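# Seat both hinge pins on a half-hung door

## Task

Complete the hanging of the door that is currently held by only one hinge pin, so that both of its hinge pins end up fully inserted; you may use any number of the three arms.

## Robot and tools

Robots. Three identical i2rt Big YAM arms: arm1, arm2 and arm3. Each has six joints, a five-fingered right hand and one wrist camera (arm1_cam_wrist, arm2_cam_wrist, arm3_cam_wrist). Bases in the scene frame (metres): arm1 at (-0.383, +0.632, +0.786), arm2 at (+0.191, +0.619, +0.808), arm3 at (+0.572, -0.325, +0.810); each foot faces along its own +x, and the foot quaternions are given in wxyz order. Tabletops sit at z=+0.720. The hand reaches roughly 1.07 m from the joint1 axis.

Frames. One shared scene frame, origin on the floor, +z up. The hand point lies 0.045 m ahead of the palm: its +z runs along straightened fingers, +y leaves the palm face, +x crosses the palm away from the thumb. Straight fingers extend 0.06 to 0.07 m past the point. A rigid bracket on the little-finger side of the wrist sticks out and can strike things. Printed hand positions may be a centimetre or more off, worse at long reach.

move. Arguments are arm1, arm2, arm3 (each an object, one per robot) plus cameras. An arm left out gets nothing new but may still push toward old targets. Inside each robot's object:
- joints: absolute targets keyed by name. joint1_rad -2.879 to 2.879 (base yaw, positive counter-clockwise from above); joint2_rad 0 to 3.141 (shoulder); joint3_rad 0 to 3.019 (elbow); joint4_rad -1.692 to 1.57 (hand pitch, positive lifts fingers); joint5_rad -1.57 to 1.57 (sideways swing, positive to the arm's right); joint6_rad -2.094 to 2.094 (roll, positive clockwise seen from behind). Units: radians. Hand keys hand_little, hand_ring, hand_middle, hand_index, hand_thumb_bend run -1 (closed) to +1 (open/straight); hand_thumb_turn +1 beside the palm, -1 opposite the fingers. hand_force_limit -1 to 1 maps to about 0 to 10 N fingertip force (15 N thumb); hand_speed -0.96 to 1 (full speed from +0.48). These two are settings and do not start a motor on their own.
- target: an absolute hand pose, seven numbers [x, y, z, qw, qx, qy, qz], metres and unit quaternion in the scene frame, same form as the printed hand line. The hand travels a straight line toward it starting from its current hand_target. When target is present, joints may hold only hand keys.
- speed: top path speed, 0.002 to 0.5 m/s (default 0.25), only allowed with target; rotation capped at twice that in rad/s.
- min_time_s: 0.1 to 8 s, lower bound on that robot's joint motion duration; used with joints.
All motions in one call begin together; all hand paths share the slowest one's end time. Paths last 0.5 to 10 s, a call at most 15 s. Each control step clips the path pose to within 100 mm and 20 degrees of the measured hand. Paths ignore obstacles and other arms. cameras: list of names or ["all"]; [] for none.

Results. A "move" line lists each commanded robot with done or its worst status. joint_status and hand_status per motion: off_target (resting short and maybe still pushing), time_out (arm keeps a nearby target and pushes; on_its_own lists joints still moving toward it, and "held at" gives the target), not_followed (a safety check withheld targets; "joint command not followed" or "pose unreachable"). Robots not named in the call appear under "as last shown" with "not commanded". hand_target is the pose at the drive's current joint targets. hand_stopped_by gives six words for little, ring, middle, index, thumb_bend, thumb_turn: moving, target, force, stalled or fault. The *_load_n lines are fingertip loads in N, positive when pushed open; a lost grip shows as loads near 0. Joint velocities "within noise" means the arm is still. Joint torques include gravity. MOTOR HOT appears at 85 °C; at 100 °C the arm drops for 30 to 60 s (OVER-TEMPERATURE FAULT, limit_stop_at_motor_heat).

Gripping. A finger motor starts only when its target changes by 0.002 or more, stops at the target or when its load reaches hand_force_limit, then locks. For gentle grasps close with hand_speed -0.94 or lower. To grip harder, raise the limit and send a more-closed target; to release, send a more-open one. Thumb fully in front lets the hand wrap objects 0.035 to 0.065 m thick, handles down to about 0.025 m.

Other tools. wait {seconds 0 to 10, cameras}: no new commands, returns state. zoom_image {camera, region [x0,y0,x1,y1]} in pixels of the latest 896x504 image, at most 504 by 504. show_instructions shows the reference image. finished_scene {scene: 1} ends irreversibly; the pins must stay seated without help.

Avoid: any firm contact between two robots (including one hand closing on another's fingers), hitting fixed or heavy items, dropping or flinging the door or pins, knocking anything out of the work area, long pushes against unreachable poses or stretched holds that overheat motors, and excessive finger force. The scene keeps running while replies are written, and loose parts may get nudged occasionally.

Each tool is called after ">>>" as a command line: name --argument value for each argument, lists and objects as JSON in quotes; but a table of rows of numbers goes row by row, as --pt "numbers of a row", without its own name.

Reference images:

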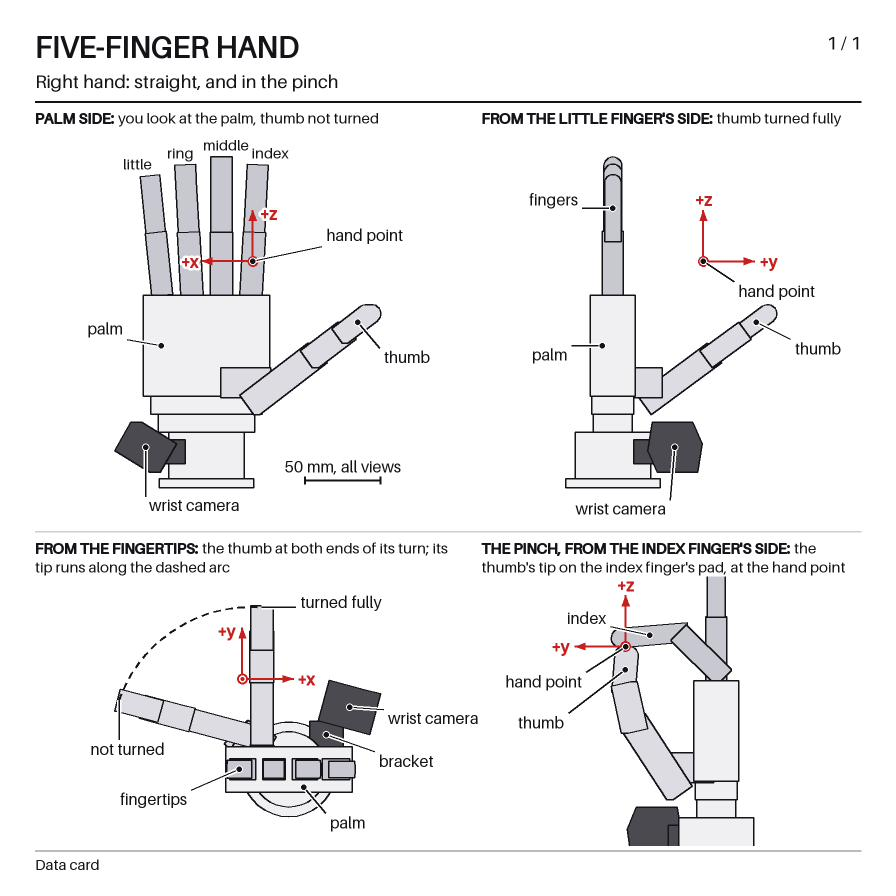

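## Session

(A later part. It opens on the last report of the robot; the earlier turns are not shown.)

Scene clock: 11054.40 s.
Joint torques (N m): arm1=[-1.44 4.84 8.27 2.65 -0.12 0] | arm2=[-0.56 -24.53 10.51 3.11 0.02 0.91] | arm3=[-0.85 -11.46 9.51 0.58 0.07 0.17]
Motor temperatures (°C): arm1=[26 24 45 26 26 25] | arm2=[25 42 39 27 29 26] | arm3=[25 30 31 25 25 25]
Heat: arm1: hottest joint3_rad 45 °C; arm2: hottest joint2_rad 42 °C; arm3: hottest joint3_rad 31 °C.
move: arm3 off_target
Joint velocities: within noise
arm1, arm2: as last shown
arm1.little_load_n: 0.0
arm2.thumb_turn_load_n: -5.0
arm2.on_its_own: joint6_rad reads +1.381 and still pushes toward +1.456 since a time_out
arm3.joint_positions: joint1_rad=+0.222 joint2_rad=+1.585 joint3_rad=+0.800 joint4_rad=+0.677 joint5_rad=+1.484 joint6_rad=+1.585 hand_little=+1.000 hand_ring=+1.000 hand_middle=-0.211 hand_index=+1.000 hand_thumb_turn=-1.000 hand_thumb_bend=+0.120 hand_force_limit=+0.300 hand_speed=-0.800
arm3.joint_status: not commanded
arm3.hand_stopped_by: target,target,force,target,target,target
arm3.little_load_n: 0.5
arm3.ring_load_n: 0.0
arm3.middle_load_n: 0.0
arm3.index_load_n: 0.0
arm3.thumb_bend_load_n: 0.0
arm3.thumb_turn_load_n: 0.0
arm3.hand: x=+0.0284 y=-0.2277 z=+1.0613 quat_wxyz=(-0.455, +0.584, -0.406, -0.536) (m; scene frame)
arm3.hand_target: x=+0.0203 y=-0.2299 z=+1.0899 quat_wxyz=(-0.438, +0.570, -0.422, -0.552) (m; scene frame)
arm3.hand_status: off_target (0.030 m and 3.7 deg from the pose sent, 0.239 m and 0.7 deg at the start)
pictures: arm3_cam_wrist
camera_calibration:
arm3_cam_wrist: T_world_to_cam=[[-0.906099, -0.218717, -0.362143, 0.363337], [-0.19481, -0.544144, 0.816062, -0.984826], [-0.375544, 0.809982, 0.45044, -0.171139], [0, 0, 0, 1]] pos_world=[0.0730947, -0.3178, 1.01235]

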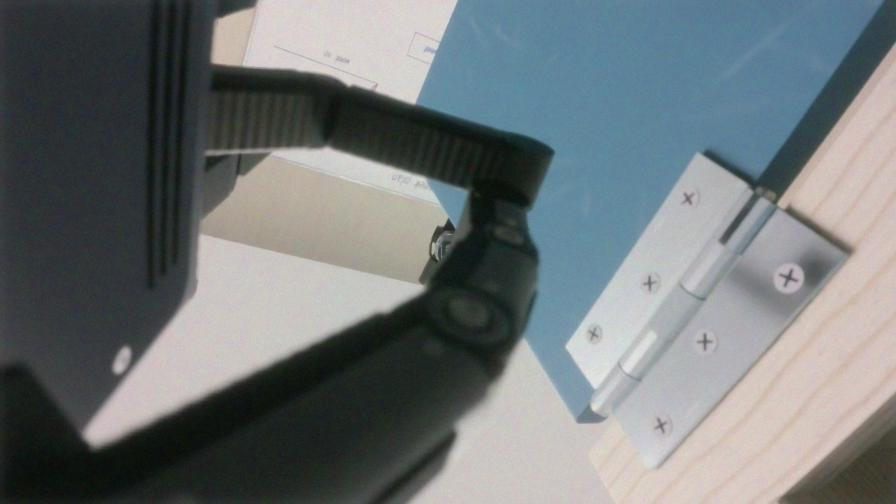

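>>> move --arm3 '{"target": [0.022, -0.230, 1.170, 0.438, -0.5707, 0.4229, 0.5511], "speed": 0.25}' --cameras '["arm3_cam_wrist"]'

Scene clock: 11066.67 s.
Joint torques (N m): arm1=[-1.44 4.89 8.25 2.65 -0.12 0.01] | arm2=[-0.67 -24.47 10.5 3.1 0.03 0.91] | arm3=[-0.67 -9.82 10.76 0.55 0.11 0.17]
Motor temperatures (°C): arm1=[26 24 45 26 26 25] | arm2=[25 42 39 27 28 26] | arm3=[25 30 33 25 25 25]
Heat: arm1: hottest joint3_rad 45 °C; arm2: hottest joint2_rad 42 °C; arm3: hottest joint3_rad 33 °C.
move: arm3 off_target
Joint velocities: within noise
arm1, arm2: as last shown
arm2.thumb_turn_load_n: -4.5
arm2.on_its_own: joint6_rad reads +1.381 and still pushes toward +1.456 since a time_out
arm3.joint_positions: joint1_rad=+0.222 joint2_rad=+1.432 joint3_rad=+0.893 joint4_rad=+0.444 joint5_rad=+1.484 joint6_rad=+1.582 hand_little=+1.000 hand_ring=+1.000 hand_middle=-0.211 hand_index=+1.000 hand_thumb_turn=-1.000 hand_thumb_bend=+0.120 hand_force_limit=+0.300 hand_speed=-0.800
arm3.joint_status: not commanded
arm3.hand_stopped_by: target,target,force,target,target,target
arm3.little_load_n: 0.0
arm3.ring_load_n: 0.0
arm3.middle_load_n: 0.0
arm3.index_load_n: 0.0
arm3.thumb_bend_load_n: 0.0
arm3.thumb_turn_load_n: 0.0
arm3.hand: x=+0.0291 y=-0.2275 z=+1.1441 quat_wxyz=(-0.453, +0.582, -0.408, -0.538) (m; scene frame)
arm3.hand_target: x=+0.0233 y=-0.2300 z=+1.1698 quat_wxyz=(-0.438, +0.570, -0.422, -0.552) (m; scene frame)
arm3.hand_status: off_target (0.027 m and 3.0 deg from the pose sent, 0.109 m and 3.6 deg at the start)
pictures: arm3_cam_wrist
camera_calibration:
arm3_cam_wrist: T_world_to_cam=[[-0.909852, -0.219296, -0.352248, 0.382622], [-0.186224, -0.542811, 0.818948, -1.05538], [-0.370796, 0.810719, 0.45304, -0.211378], [0, 0, 0, 1]] pos_world=[0.0732141, -0.317597, 1.09484]

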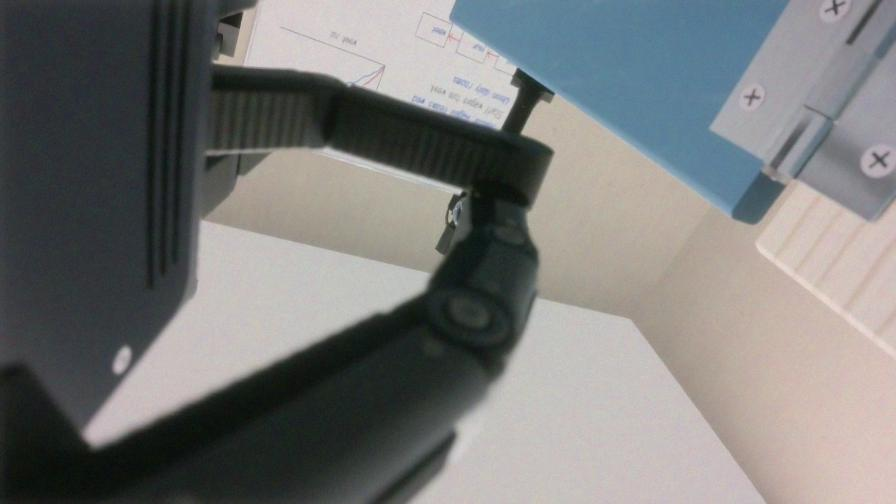

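>>> zoom_image --camera "arm3_cam_wrist" --region '[740, 130, 820, 210]'

>>> move --arm3 '{"target": [0.020, -0.231, 0.948, 0.438, -0.5707, 0.4229, 0.5511], "speed": 0.25}' --cameras '["arm3_cam_wrist"]'

Scaled by 6.300.

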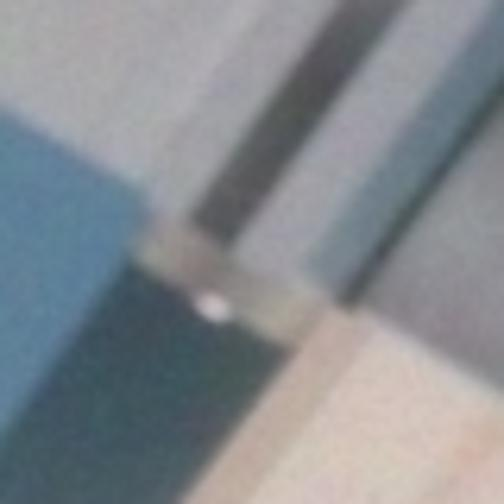

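Scene clock: 11074.80 s.
Joint torques (N m): arm1=[-1.44 4.89 8.27 2.63 -0.12 0.01] | arm2=[-0.62 -24.53 10.5 3.11 0.03 0.91] | arm3=[-0.62 -9.88 3.7 1.59 0.04 0]
Motor temperatures (°C): arm1=[26 24 45 26 26 25] | arm2=[25 42 39 27 28 26] | arm3=[25 30 33 25 25 25]
Heat: arm1: hottest joint3_rad 45 °C; arm2: hottest joint2_rad 42 °C; arm3: hottest joint3_rad 33 °C.
move: arm3 off_target
Joint velocities: within noise
arm1.joint_positions: joint1_rad=+0.341 joint2_rad=+0.633 joint3_rad=+1.483 joint4_rad=-1.120 joint5_rad=+0.125 joint6_rad=-1.102 hand_little=+1.000 hand_ring=+1.000 hand_middle=+1.000 hand_index=+1.000 hand_thumb_turn=+1.000 hand_thumb_bend=+1.000 hand_force_limit=+0.000 hand_speed=-0.800
arm1.joint_status: not commanded
arm1.hand_stopped_by: target,target,target,target,target,target
arm1.little_load_n: 0.0
arm1.ring_load_n: 0.0
arm1.middle_load_n: -0.5
arm1.index_load_n: 0.0
arm1.thumb_bend_load_n: 0.0
arm1.thumb_turn_load_n: 0.0
arm1.hand: x=-0.3319 y=+0.3842 z=+1.3607 quat_wxyz=(+0.238, +0.532, -0.590, +0.559) (m; scene frame)
arm1.hand_target: x=-0.3302 y=+0.3853 z=+1.3736 quat_wxyz=(+0.239, +0.526, -0.580, +0.574) (m; scene frame)
arm1.hand_status: not commanded
arm2: as last shown
arm2.on_its_own: joint6_rad reads +1.381 and still pushes toward +1.456 since a time_out
arm3.joint_positions: joint1_rad=+0.222 joint2_rad=+1.883 joint3_rad=+0.790 joint4_rad=+0.990 joint5_rad=+1.487 joint6_rad=+1.664 hand_little=+1.000 hand_ring=+1.000 hand_middle=-0.211 hand_index=+1.000 hand_thumb_turn=-1.000 hand_thumb_bend=+0.120 hand_force_limit=+0.300 hand_speed=-0.800
arm3.joint_status: not commanded
arm3.hand_stopped_by: target,target,force,target,target,target
arm3.little_load_n: 0.0
arm3.ring_load_n: 0.0
arm3.middle_load_n: 0.0
arm3.index_load_n: 0.0
arm3.thumb_bend_load_n: 0.0
arm3.thumb_turn_load_n: 0.0
arm3.hand: x=+0.0185 y=-0.2291 z=+0.9597 quat_wxyz=(-0.433, +0.566, -0.431, -0.554) (m; scene frame)
arm3.hand_target: x=+0.0201 y=-0.2310 z=+0.9483 quat_wxyz=(-0.437, +0.571, -0.424, -0.550) (m; scene frame)
arm3.hand_status: off_target (0.012 m and 1.2 deg from the pose sent, 0.196 m and 3.0 deg at the start)
pictures: arm3_cam_wrist
camera_calibration:
arm3_cam_wrist: T_world_to_cam=[[-0.933392, -0.221843, -0.282073, 0.240226], [-0.128916, -0.526271, 0.840487, -0.9252], [-0.334903, 0.820868, 0.462618, -0.137965], [0, 0, 0, 1]] pos_world=[0.0587466, -0.320363, 0.909206]

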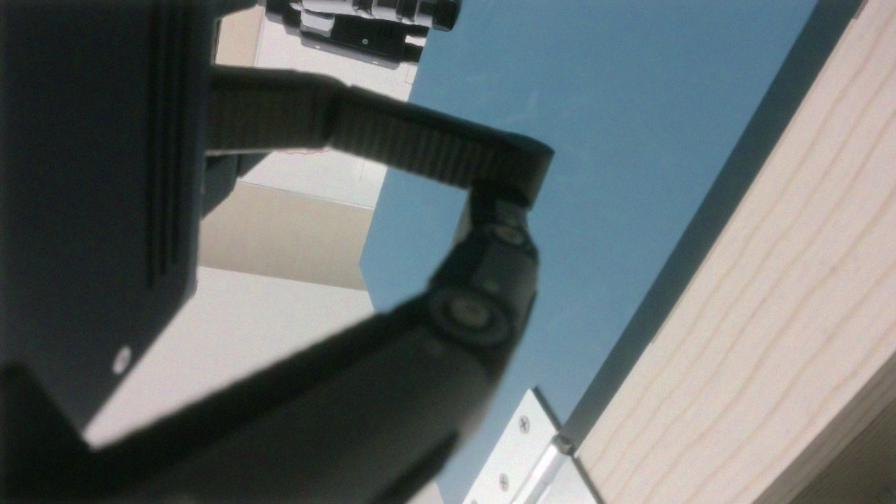

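>>> move --arm3 '{"target": [0.020, -0.231, 0.895, 0.438, -0.5707, 0.4229, 0.5511], "speed": 0.25}' --cameras '["arm3_cam_wrist"]'

>>> zoom_image --camera "arm3_cam_wrist" --region '[740, 130, 820, 210]'

Scene clock: 11083.57 s.
Joint torques (N m): arm1=[-1.44 4.89 8.27 2.66 -0.12 0.01] | arm2=[-0.67 -24.47 10.5 3.11 0.02 0.91] | arm3=[-0.67 -10.58 3.93 1.73 0.05 -0.02]
Motor temperatures (°C): arm1=[26 24 45 26 26 25] | arm2=[25 42 39 27 28 26] | arm3=[25 30 33 25 25 25]
Heat: arm1: hottest joint3_rad 45 °C; arm2: hottest joint2_rad 42 °C; arm3: hottest joint3_rad 33 °C.
move: arm3 done
Joint velocities: within noise
arm1, arm2: as last shown
arm1.middle_load_n: 0.0
arm2.thumb_turn_load_n: -5.0
arm2.on_its_own: joint6_rad reads +1.381 and still pushes toward +1.456 since a time_out
arm3.joint_positions: joint1_rad=+0.222 joint2_rad=+2.041 joint3_rad=+0.790 joint4_rad=+1.125 joint5_rad=+1.487 joint6_rad=+1.669 hand_little=+1.000 hand_ring=+1.000 hand_middle=-0.211 hand_index=+1.000 hand_thumb_turn=-1.000 hand_thumb_bend=+0.120 hand_force_limit=+0.300 hand_speed=-0.800
arm3.joint_status: not commanded
arm3.hand_stopped_by: target,target,force,target,target,target
arm3.little_load_n: 0.0
arm3.ring_load_n: 0.0
arm3.middle_load_n: 0.0
arm3.index_load_n: 0.0
arm3.thumb_bend_load_n: 0.0
arm3.thumb_turn_load_n: -0.5
arm3.hand: x=+0.0228 y=-0.2285 z=+0.9006 quat_wxyz=(-0.438, +0.570, -0.426, -0.549) (m; scene frame)
arm3.hand_target: x=+0.0201 y=-0.2310 z=+0.8950 quat_wxyz=(-0.437, +0.571, -0.424, -0.550) (m; scene frame)
arm3.hand_status: done (0.007 m and 0.4 deg from the pose sent, 0.065 m and 1.2 deg at the start)
pictures: arm3_cam_wrist
camera_calibration:
arm3_cam_wrist: T_world_to_cam=[[-0.928107, -0.22105, -0.299589, 0.243483], [-0.144151, -0.528563, 0.836565, -0.87121], [-0.343274, 0.819608, 0.458699, -0.10627], [0, 0, 0, 1]] pos_world=[0.0639137, -0.319568, 0.850515]

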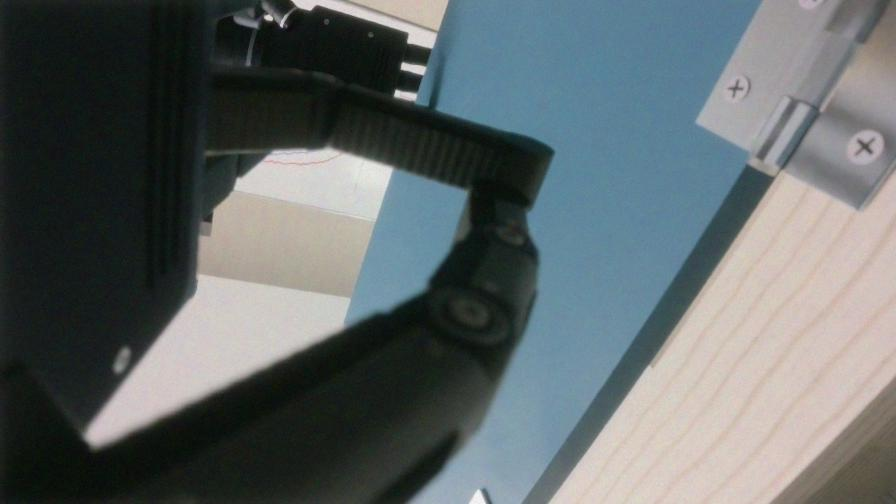

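Scaled by 6.300.

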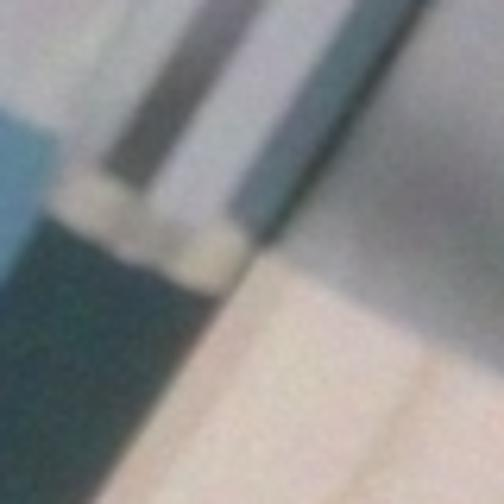

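>>> move --arm2 '{"target": [-0.052, -0.013, 0.975, 0.05, -0.7085, -0.085, 0.6987], "speed": 0.04}' --cameras '[]'

>>> move --arm2 '{"target": [-0.052, -0.015, 0.945, 0.03, -0.7095, -0.06, 0.7015], "speed": 0.04}' --cameras '[]'

>>> move --arm2 '{"joints": {"hand_index": 0.25, "hand_middle": 0.25, "hand_thumb_bend": 0.7, "hand_speed": -0.6}}' --cameras '["arm2_cam_wrist"]'

Scene clock: 11113.40 s.
Joint torques (N m): arm1=[-1.44 4.84 8.27 2.65 -0.13 0.01] | arm2=[0.09 -18.84 7.88 1.2 0.28 0.41] | arm3=[-0.67 -10.58 3.93 1.66 0.05 -0.02]
Motor temperatures (°C): arm1=[26 24 45 26 26 25] | arm2=[25 42 39 27 28 26] | arm3=[25 31 32 25 25 25]
Heat: arm1: hottest joint3_rad 45 °C; arm2: hottest joint2_rad 42 °C; arm3: hottest joint3_rad 32 °C.
move: arm2 off_target
Joint velocities: within noise
arm1, arm3: as last shown
arm2.joint_positions: joint1_rad=+0.051 joint2_rad=+2.014 joint3_rad=+1.097 joint4_rad=+0.838 joint5_rad=+1.425 joint6_rad=+1.379 hand_little=+1.000 hand_ring=+1.000 hand_middle=-0.150 hand_index=-0.158 hand_thumb_turn=-1.000 hand_thumb_bend=+0.386 hand_force_limit=+1.000 hand_speed=-0.930
arm2.joint_status: not commanded
arm2.hand_stopped_by: target,target,force,force,force,target
arm2.little_load_n: 0.0
arm2.ring_load_n: 0.0
arm2.middle_load_n: 5.0
arm2.index_load_n: 11.0
arm2.thumb_bend_load_n: 12.5
arm2.thumb_turn_load_n: -3.0
arm2.hand: x=-0.0481 y=-0.0096 z=+0.9465 quat_wxyz=(+0.075, -0.706, -0.119, +0.694) (m; scene frame)
arm2.hand_target: x=-0.0520 y=-0.0123 z=+0.9748 quat_wxyz=(+0.050, -0.708, -0.085, +0.700) (m; scene frame)
arm2.hand_status: off_target (0.029 m and 4.9 deg from the pose sent, 0.024 m and 4.1 deg at the start)
arm3.joint_positions: joint1_rad=+0.222 joint2_rad=+2.041 joint3_rad=+0.790 joint4_rad=+1.125 joint5_rad=+1.487 joint6_rad=+1.668 hand_little=+1.000 hand_ring=+1.000 hand_middle=-0.211 hand_index=+1.000 hand_thumb_turn=-1.000 hand_thumb_bend=+0.120 hand_force_limit=+0.300 hand_speed=-0.800
arm3.thumb_turn_load_n: 0.0
pictures: none
No camera images: "cameras" was empty.

Scene clock: 11114.70 s.
Joint torques (N m): arm1=[-1.49 4.84 8.27 2.66 -0.13 0.01] | arm2=[0.21 -15.09 8.55 1.44 0.08 0.18] | arm3=[-0.67 -10.52 3.93 1.66 0.05 -0.01]
Motor temperatures (°C): arm1=[26 24 45 26 26 25] | arm2=[25 42 39 27 28 26] | arm3=[25 31 31 25 25 25]
Heat: arm1: hottest joint3_rad 45 °C; arm2: hottest joint2_rad 42 °C; arm3: hottest joint2_rad 31 °C.
move: arm2 off_target
Joint velocities: within noise
arm1, arm3: as last shown
arm1.index_load_n: -0.5
arm2.joint_positions: joint1_rad=+0.051 joint2_rad=+2.051 joint3_rad=+1.101 joint4_rad=+0.912 joint5_rad=+1.437 joint6_rad=+1.447 hand_little=+1.000 hand_ring=+1.000 hand_middle=-0.150 hand_index=-0.158 hand_thumb_turn=-1.000 hand_thumb_bend=+0.386 hand_force_limit=+1.000 hand_speed=-0.930
arm2.joint_status: not commanded
arm2.hand_stopped_by: target,target,force,force,force,target
arm2.little_load_n: 0.5
arm2.ring_load_n: 0.0
arm2.middle_load_n: 8.5
arm2.index_load_n: 11.0
arm2.thumb_bend_load_n: 8.5
arm2.thumb_turn_load_n: -4.5
arm2.hand: x=-0.0491 y=-0.0071 z=+0.9419 quat_wxyz=(+0.042, -0.709, -0.077, +0.699) (m; scene frame)
arm2.hand_target: x=-0.0520 y=-0.0146 z=+0.9450 quat_wxyz=(+0.030, -0.710, -0.060, +0.701) (m; scene frame)
arm2.hand_status: off_target (0.009 m and 2.3 deg from the pose sent, 0.007 m and 8.6 deg at the start)
pictures: none
No camera images: "cameras" was empty.

Scene clock: 11115.73 s.
Joint torques (N m): arm1=[-1.49 4.78 8.25 2.66 -0.12 0] | arm2=[0.15 -16.38 8.42 1.43 0.03 0.19] | arm3=[-0.67 -10.58 3.95 1.65 0.05 -0.01]
Motor temperatures (°C): arm1=[26 24 45 26 26 25] | arm2=[25 42 39 27 28 26] | arm3=[25 31 31 25 25 25]
Heat: arm1: hottest joint3_rad 45 °C; arm2: hottest joint2_rad 42 °C; arm3: hottest joint2_rad 31 °C.
move: arm2 done
Joint velocities: within noise
arm1, arm3: as last shown
arm1.index_load_n: 0.0
arm2.joint_positions: joint1_rad=+0.051 joint2_rad=+2.066 joint3_rad=+1.101 joint4_rad=+0.912 joint5_rad=+1.439 joint6_rad=+1.452 hand_little=+1.000 hand_ring=+1.000 hand_middle=+0.250 hand_index=+0.250 hand_thumb_turn=-1.000 hand_thumb_bend=+0.700 hand_force_limit=+1.000 hand_speed=-0.600
arm2.joint_status: all done
arm2.hand_stopped_by: target,target,target,target,target,target
arm2.little_load_n: 0.0
arm2.ring_load_n: 0.0
arm2.middle_load_n: 0.0
arm2.index_load_n: 0.0
arm2.thumb_bend_load_n: 0.0
arm2.thumb_turn_load_n: -0.5
arm2.hand: x=-0.0491 y=-0.0068 z=+0.9331 quat_wxyz=(+0.046, -0.710, -0.079, +0.699) (m; scene frame)
arm2.hand_target: x=-0.0520 y=-0.0146 z=+0.9450 quat_wxyz=(+0.030, -0.710, -0.060, +0.701) (m; scene frame)
arm2.hand_status: not commanded
pictures: arm2_cam_wrist
camera_calibration:
arm2_cam_wrist: T_world_to_cam=[[0.043002, -0.891033, -0.451897, 0.417657], [0.51952, -0.366409, 0.771909, -0.700576], [-0.853376, -0.267963, 0.447153, -0.347595], [0, 0, 0, 1]] pos_world=[0.0493738, 0.0223064, 0.884946]

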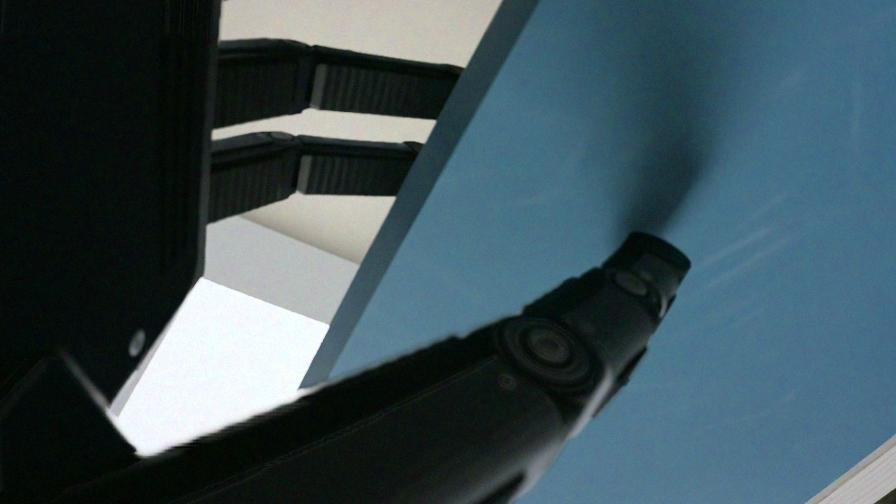

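>>> move --arm2 '{"target": [-0.052, 0.12, 0.955, 0.0, -0.7071, -0.03, 0.7064], "speed": 0.12}' --cameras '["arm2_cam_wrist"]'

>>> move --arm2 '{"target": [-0.030, 0.25, 1.08, -0.0123, -0.7070, -0.0123, 0.7070], "speed": 0.25}' --cameras '["arm3_cam_wrist"]'

>>> zoom_image --camera "arm3_cam_wrist" --region '[740, 130, 820, 210]'

Scene clock: 11126.00 s.
Joint torques (N m): arm1=[-1.44 4.84 8.25 2.65 -0.12 0.01] | arm2=[-0.67 -13.8 4.34 1.59 -0.19 0.05] | arm3=[-0.62 -10.52 3.93 1.66 0.05 -0.01]
Motor temperatures (°C): arm1=[26 24 45 26 26 25] | arm2=[25 42 38 27 28 25] | arm3=[25 31 31 25 25 25]
Heat: arm1: hottest joint3_rad 45 °C; arm2: hottest joint2_rad 42 °C; arm3: hottest joint2_rad 31 °C.
move: arm2 off_target
Joint velocities: within noise
arm1, arm3: as last shown
arm2.joint_positions: joint1_rad=+0.033 joint2_rad=+1.908 joint3_rad=+0.725 joint4_rad=+1.217 joint5_rad=+1.415 joint6_rad=+1.469 hand_little=+1.000 hand_ring=+1.000 hand_middle=+0.250 hand_index=+0.250 hand_thumb_turn=-1.000 hand_thumb_bend=+0.700 hand_force_limit=+1.000 hand_speed=-0.600
arm2.joint_status: not commanded
arm2.hand_stopped_by: target,target,target,target,target,target
arm2.little_load_n: 0.0
arm2.ring_load_n: 0.5
arm2.middle_load_n: 0.0
arm2.index_load_n: 0.0
arm2.thumb_bend_load_n: 0.0
arm2.thumb_turn_load_n: 0.0
arm2.hand: x=-0.0460 y=+0.1180 z=+0.9434 quat_wxyz=(+0.008, -0.708, -0.045, +0.704) (m; scene frame)
arm2.hand_target: x=-0.0519 y=+0.1201 z=+0.9549 quat_wxyz=(+0.000, -0.707, -0.030, +0.706) (m; scene frame)
arm2.hand_status: off_target (0.013 m and 1.9 deg from the pose sent, 0.129 m and 7.8 deg at the start)
arm3.little_load_n: -0.5
pictures: arm2_cam_wrist
camera_calibration:
arm2_cam_wrist: T_world_to_cam=[[0.0441785, -0.932614, -0.358161, 0.449885], [0.52651, -0.282946, 0.801704, -0.701999], [-0.84902, -0.223994, 0.478531, -0.350707], [0, 0, 0, 1]] pos_world=[0.0519768, 0.142385, 0.891751]

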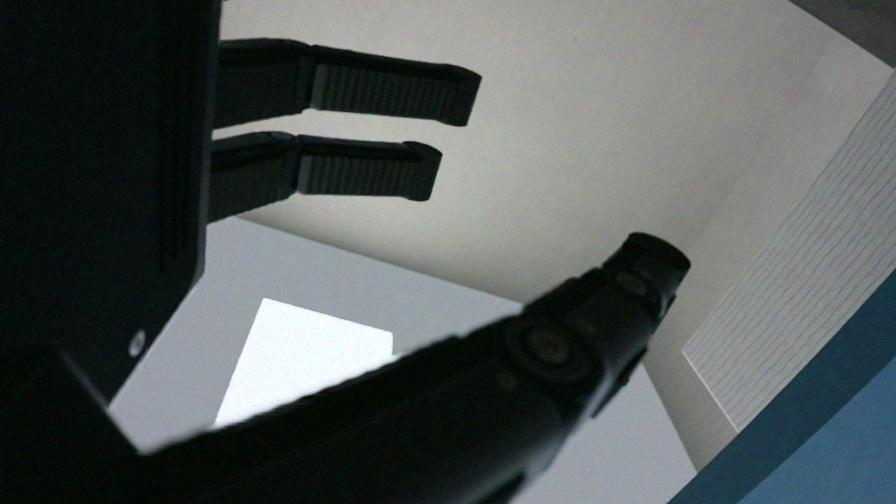

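Scene clock: 11128.13 s.
Joint torques (N m): arm1=[-1.44 4.89 8.27 2.63 -0.12 0] | arm2=[1.38 -5.95 7.36 0.58 -0.16 0.14] | arm3=[-0.67 -10.58 3.95 1.65 0.05 -0.02]
Motor temperatures (°C): arm1=[26 24 45 26 26 25] | arm2=[25 42 38 27 28 25] | arm3=[25 31 31 25 25 25]
Heat: arm1: hottest joint3_rad 45 °C; arm2: hottest joint2_rad 42 °C; arm3: hottest joint2_rad 31 °C.
move: arm2 done
Joint velocities: within noise
arm1, arm3: as last shown
arm2.joint_positions: joint1_rad=+0.038 joint2_rad=+1.253 joint3_rad=+0.424 joint4_rad=+0.927 joint5_rad=+1.450 joint6_rad=+1.454 hand_little=+1.000 hand_ring=+1.000 hand_middle=+0.250 hand_index=+0.250 hand_thumb_turn=-1.000 hand_thumb_bend=+0.700 hand_force_limit=+1.000 hand_speed=-0.600
arm2.joint_status: not commanded
arm2.hand_stopped_by: target,target,target,target,target,target
arm2.little_load_n: 0.0
arm2.ring_load_n: 0.0
arm2.middle_load_n: 0.0
arm2.index_load_n: 0.0
arm2.thumb_bend_load_n: 0.0
arm2.thumb_turn_load_n: -0.5
arm2.hand: x=-0.0348 y=+0.2536 z=+1.0715 quat_wxyz=(+0.002, -0.707, -0.017, +0.707) (m; scene frame)
arm2.hand_target: x=-0.0301 y=+0.2501 z=+1.0799 quat_wxyz=(-0.012, -0.707, -0.012, +0.707) (m; scene frame)
arm2.hand_status: done (0.010 m and 1.7 deg from the pose sent, 0.191 m and 4.4 deg at the start)
arm3.little_load_n: 0.0
pictures: arm3_cam_wrist
camera_calibration:
arm3_cam_wrist: T_world_to_cam=[[-0.927897, -0.220968, -0.300301, 0.244193], [-0.144764, -0.528728, 0.836355, -0.871031], [-0.343585, 0.819524, 0.458617, -0.106173], [0, 0, 0, 1]] pos_world=[0.0640124, -0.319568, 0.850515]

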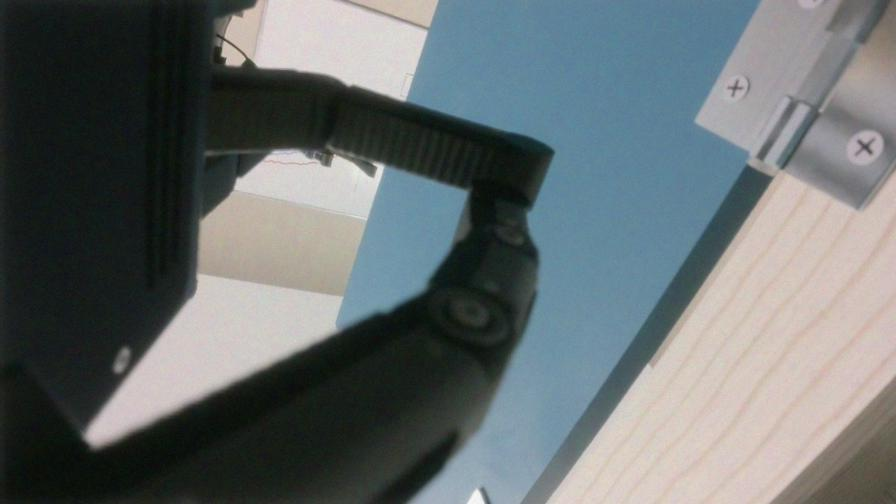

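Scaled by 6.300.

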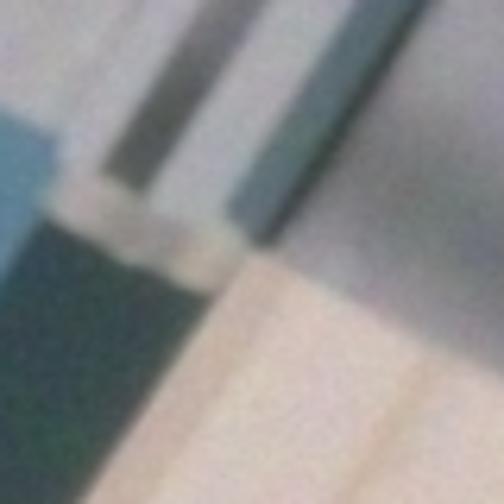

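>>> move --arm3 '{"target": [0.12, -0.235, 0.98, 0.438, -0.5707, 0.4229, 0.5511], "speed": 0.2}' --arm2 '{"joints": {"joint1_rad": 0, "joint4_rad": 0.585, "joint5_rad": -0.1, "joint6_rad": -1.574, "hand_index": 1, "hand_middle": 1, "hand_thumb_turn": 1, "hand_thumb_bend": 1, "hand_speed": 0.3}}' --cameras '[]'

>>> move --arm2 '{"target": [0.0005, -0.0977, 1.075, 0.5, 0.5, -0.5, 0.5], "speed": 0.25}' --cameras '["arm2_cam_wrist", "arm3_cam_wrist"]'

Scene clock: 11142.23 s.
Joint torques (N m): arm1=[-1.44 4.89 8.25 2.65 -0.12 0.01] | arm2=[-0.5 -6.42 8.02 1.26 -0.21 -0.09] | arm3=[-0.26 -9.05 3.4 0.5 0.11 0.13]
Motor temperatures (°C): arm1=[26 24 45 26 26 25] | arm2=[25 41 37 27 28 25] | arm3=[25 31 31 25 25 25]
Heat: arm1: hottest joint3_rad 45 °C; arm2: hottest joint2_rad 41 °C; arm3: hottest joint2_rad 31 °C.
move: arm2 done; arm3 done
Joint velocities: within noise
arm1: as last shown
arm2.joint_positions: joint1_rad=+0.008 joint2_rad=+1.250 joint3_rad=+0.424 joint4_rad=+0.591 joint5_rad=-0.098 joint6_rad=-1.564 hand_little=+1.000 hand_ring=+1.000 hand_middle=+1.000 hand_index=+1.000 hand_thumb_turn=+1.000 hand_thumb_bend=+1.000 hand_force_limit=+1.000 hand_speed=+0.300
arm2.joint_status: all done
arm2.hand_stopped_by: target,target,target,target,target,target
arm2.little_load_n: 0.0
arm2.ring_load_n: 0.0
arm2.middle_load_n: -0.5
arm2.index_load_n: 0.0
arm2.thumb_bend_load_n: 0.0
arm2.thumb_turn_load_n: 0.0
arm2.hand: x=+0.0865 y=+0.1427 z=+0.9401 quat_wxyz=(+0.432, +0.537, -0.575, +0.441) (m; scene frame)
arm2.hand_target: x=+0.0823 y=+0.1404 z=+0.9487 quat_wxyz=(+0.440, +0.535, -0.571, +0.440) (m; scene frame)
arm2.hand_status: not commanded
arm3.joint_positions: joint1_rad=+0.276 joint2_rad=+1.682 joint3_rad=+0.511 joint4_rad=+1.089 joint5_rad=+1.544 joint6_rad=+1.622 hand_little=+1.000 hand_ring=+1.000 hand_middle=-0.211 hand_index=+1.000 hand_thumb_turn=-1.000 hand_thumb_bend=+0.120 hand_force_limit=+0.300 hand_speed=-0.800
arm3.joint_status: not commanded
arm3.hand_stopped_by: target,target,force,target,target,target
arm3.little_load_n: 0.0
arm3.ring_load_n: 0.0
arm3.middle_load_n: 0.0
arm3.index_load_n: 0.0
arm3.thumb_bend_load_n: 0.0
arm3.thumb_turn_load_n: 0.0
arm3.hand: x=+0.1190 y=-0.2309 z=+0.9786 quat_wxyz=(-0.441, +0.567, -0.425, -0.551) (m; scene frame)
arm3.hand_target: x=+0.1201 y=-0.2349 z=+0.9798 quat_wxyz=(-0.439, +0.569, -0.422, -0.552) (m; scene frame)
arm3.hand_status: done (0.004 m and 0.6 deg from the pose sent, 0.126 m and 0.4 deg at the start)
pictures: none
No camera images: "cameras" was empty.

Scene clock: 11144.00 s.
Joint torques (N m): arm1=[-1.38 4.89 8.25 2.65 -0.12 0] | arm2=[-0.67 -14.39 12.08 1.31 -0.21 -0.06] | arm3=[-0.21 -9.05 3.4 0.54 0.11 0.13]
Motor temperatures (°C): arm1=[26 24 45 26 26 25] | arm2=[25 41 37 27 28 25] | arm3=[25 31 31 25 25 25]
Heat: arm1: hottest joint3_rad 45 °C; arm2: hottest joint2_rad 41 °C; arm3: hottest joint2_rad 31 °C.
move: arm2 off_target
Joint velocities: within noise
arm1.joint_positions: joint1_rad=+0.341 joint2_rad=+0.633 joint3_rad=+1.483 joint4_rad=-1.120 joint5_rad=+0.125 joint6_rad=-1.102 hand_little=+1.000 hand_ring=+1.000 hand_middle=+1.000 hand_index=+1.000 hand_thumb_turn=+1.000 hand_thumb_bend=+1.000 hand_force_limit=+0.000 hand_speed=-0.800
arm1.joint_status: not commanded
arm1.hand_stopped_by: target,target,target,target,target,target
arm1.little_load_n: 0.0
arm1.ring_load_n: 0.0
arm1.middle_load_n: 0.0
arm1.index_load_n: 0.0
arm1.thumb_bend_load_n: 0.0
arm1.thumb_turn_load_n: 0.0
arm1.hand: x=-0.3319 y=+0.3842 z=+1.3607 quat_wxyz=(+0.238, +0.532, -0.590, +0.559) (m; scene frame)
arm1.hand_target: x=-0.3302 y=+0.3853 z=+1.3736 quat_wxyz=(+0.239, +0.526, -0.580, +0.574) (m; scene frame)
arm1.hand_status: not commanded
arm2.joint_positions: joint1_rad=-0.090 joint2_rad=+1.679 joint3_rad=+1.104 joint4_rad=+0.553 joint5_rad=-0.236 joint6_rad=-1.577 hand_little=+1.000 hand_ring=+1.000 hand_middle=+1.000 hand_index=+1.000 hand_thumb_turn=+1.000 hand_thumb_bend=+1.000 hand_force_limit=+1.000 hand_speed=+0.300
arm2.joint_status: not commanded
arm2.hand_stopped_by: target,target,target,target,target,target
arm2.little_load_n: 0.0
arm2.ring_load_n: 0.0
arm2.middle_load_n: 0.0
arm2.index_load_n: 0.0
arm2.thumb_bend_load_n: -0.5
arm2.thumb_turn_load_n: 0.0
arm2.hand: x=+0.0111 y=-0.0884 z=+1.0555 quat_wxyz=(+0.487, +0.506, -0.508, +0.498) (m; scene frame)
arm2.hand_target: x=+0.0009 y=-0.0965 z=+1.0752 quat_wxyz=(+0.500, +0.500, -0.500, +0.500) (m; scene frame)
arm2.hand_status: off_target (0.024 m and 1.9 deg from the pose sent, 0.289 m and 14.1 deg at the start)
arm3: as last shown
arm3.thumb_turn_load_n: -0.5
arm3.hand: x=+0.1190 y=-0.2309 z=+0.9785 quat_wxyz=(-0.441, +0.567, -0.424, -0.551) (m; scene frame)
arm3.hand_target: x=+0.1201 y=-0.2349 z=+0.9799 quat_wxyz=(-0.439, +0.569, -0.422, -0.552) (m; scene frame)
pictures: arm2_cam_wrist, arm3_cam_wrist
camera_calibration:
arm2_cam_wrist: T_world_to_cam=[[-0.960858, -0.0244129, 0.275965, -0.282817], [-0.245212, 0.538525, -0.80614, 0.897991], [-0.128934, -0.842256, -0.523432, 0.59282], [0, 0, 0, 1]] pos_world=[0.0248856, 0.00881157, 1.11226]
arm3_cam_wrist: T_world_to_cam=[[-0.92878, -0.215419, -0.301599, 0.359028], [-0.145954, -0.535407, 0.831887, -0.92065], [-0.340683, 0.81666, 0.465834, -0.114975], [0, 0, 0, 1]] pos_world=[0.159915, -0.321685, 0.927719]

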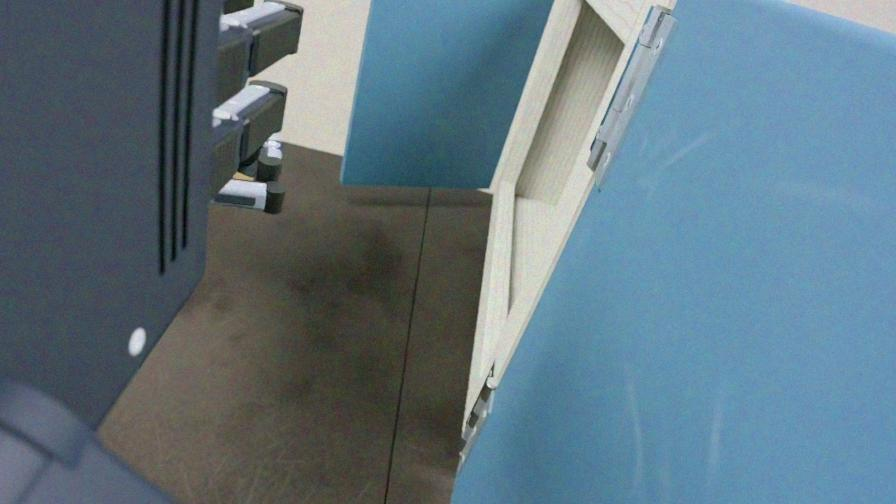

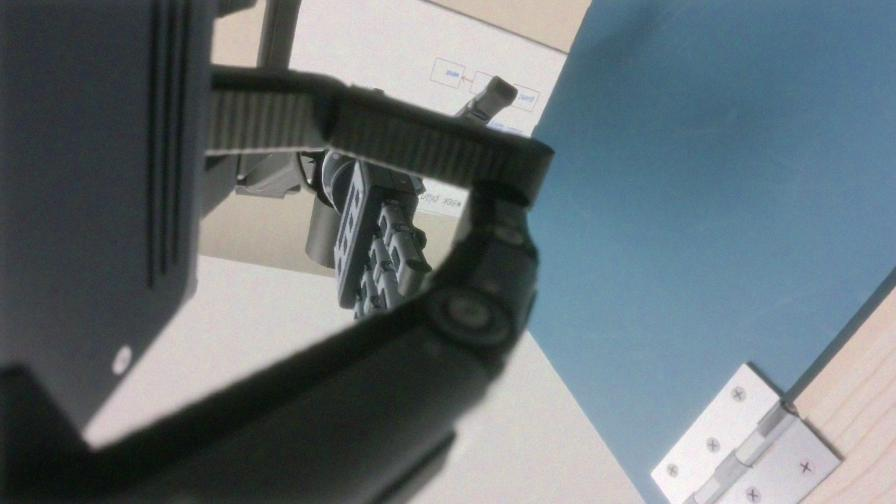

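>>> zoom_image --camera "arm2_cam_wrist" --region '[620, 0, 700, 80]'

>>> zoom_image --camera "arm2_cam_wrist" --region '[450, 350, 530, 430]'

>>> zoom_image --camera "arm2_cam_wrist" --region '[440, 350, 520, 480]'

Scaled by 6.300.

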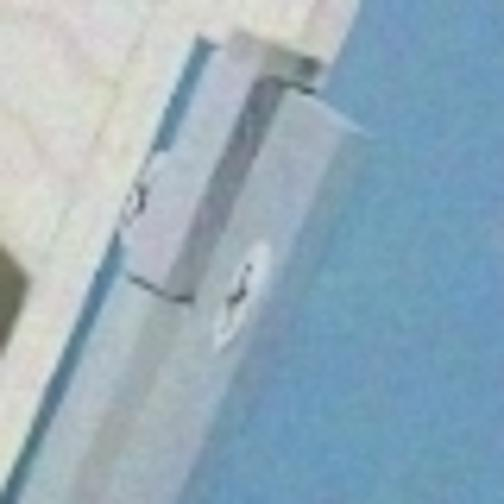

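Scaled by 6.300.

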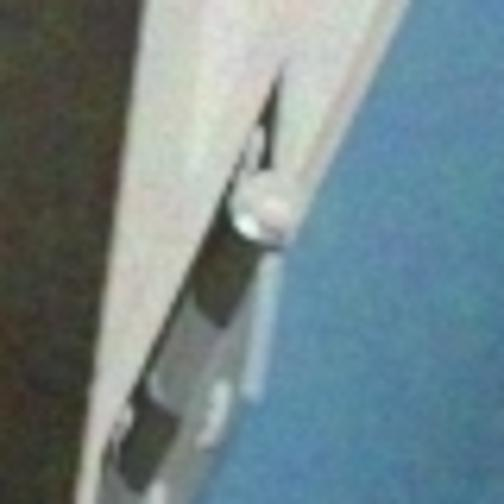

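Scaled by 3.877.

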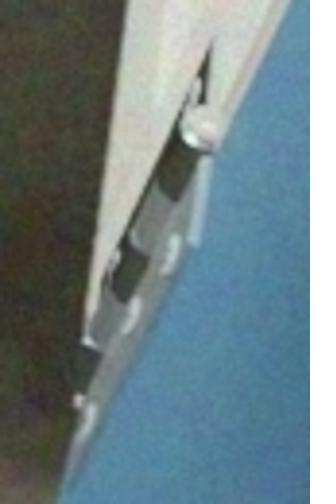

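>>> finished_scene

The scene is finished: the task was done.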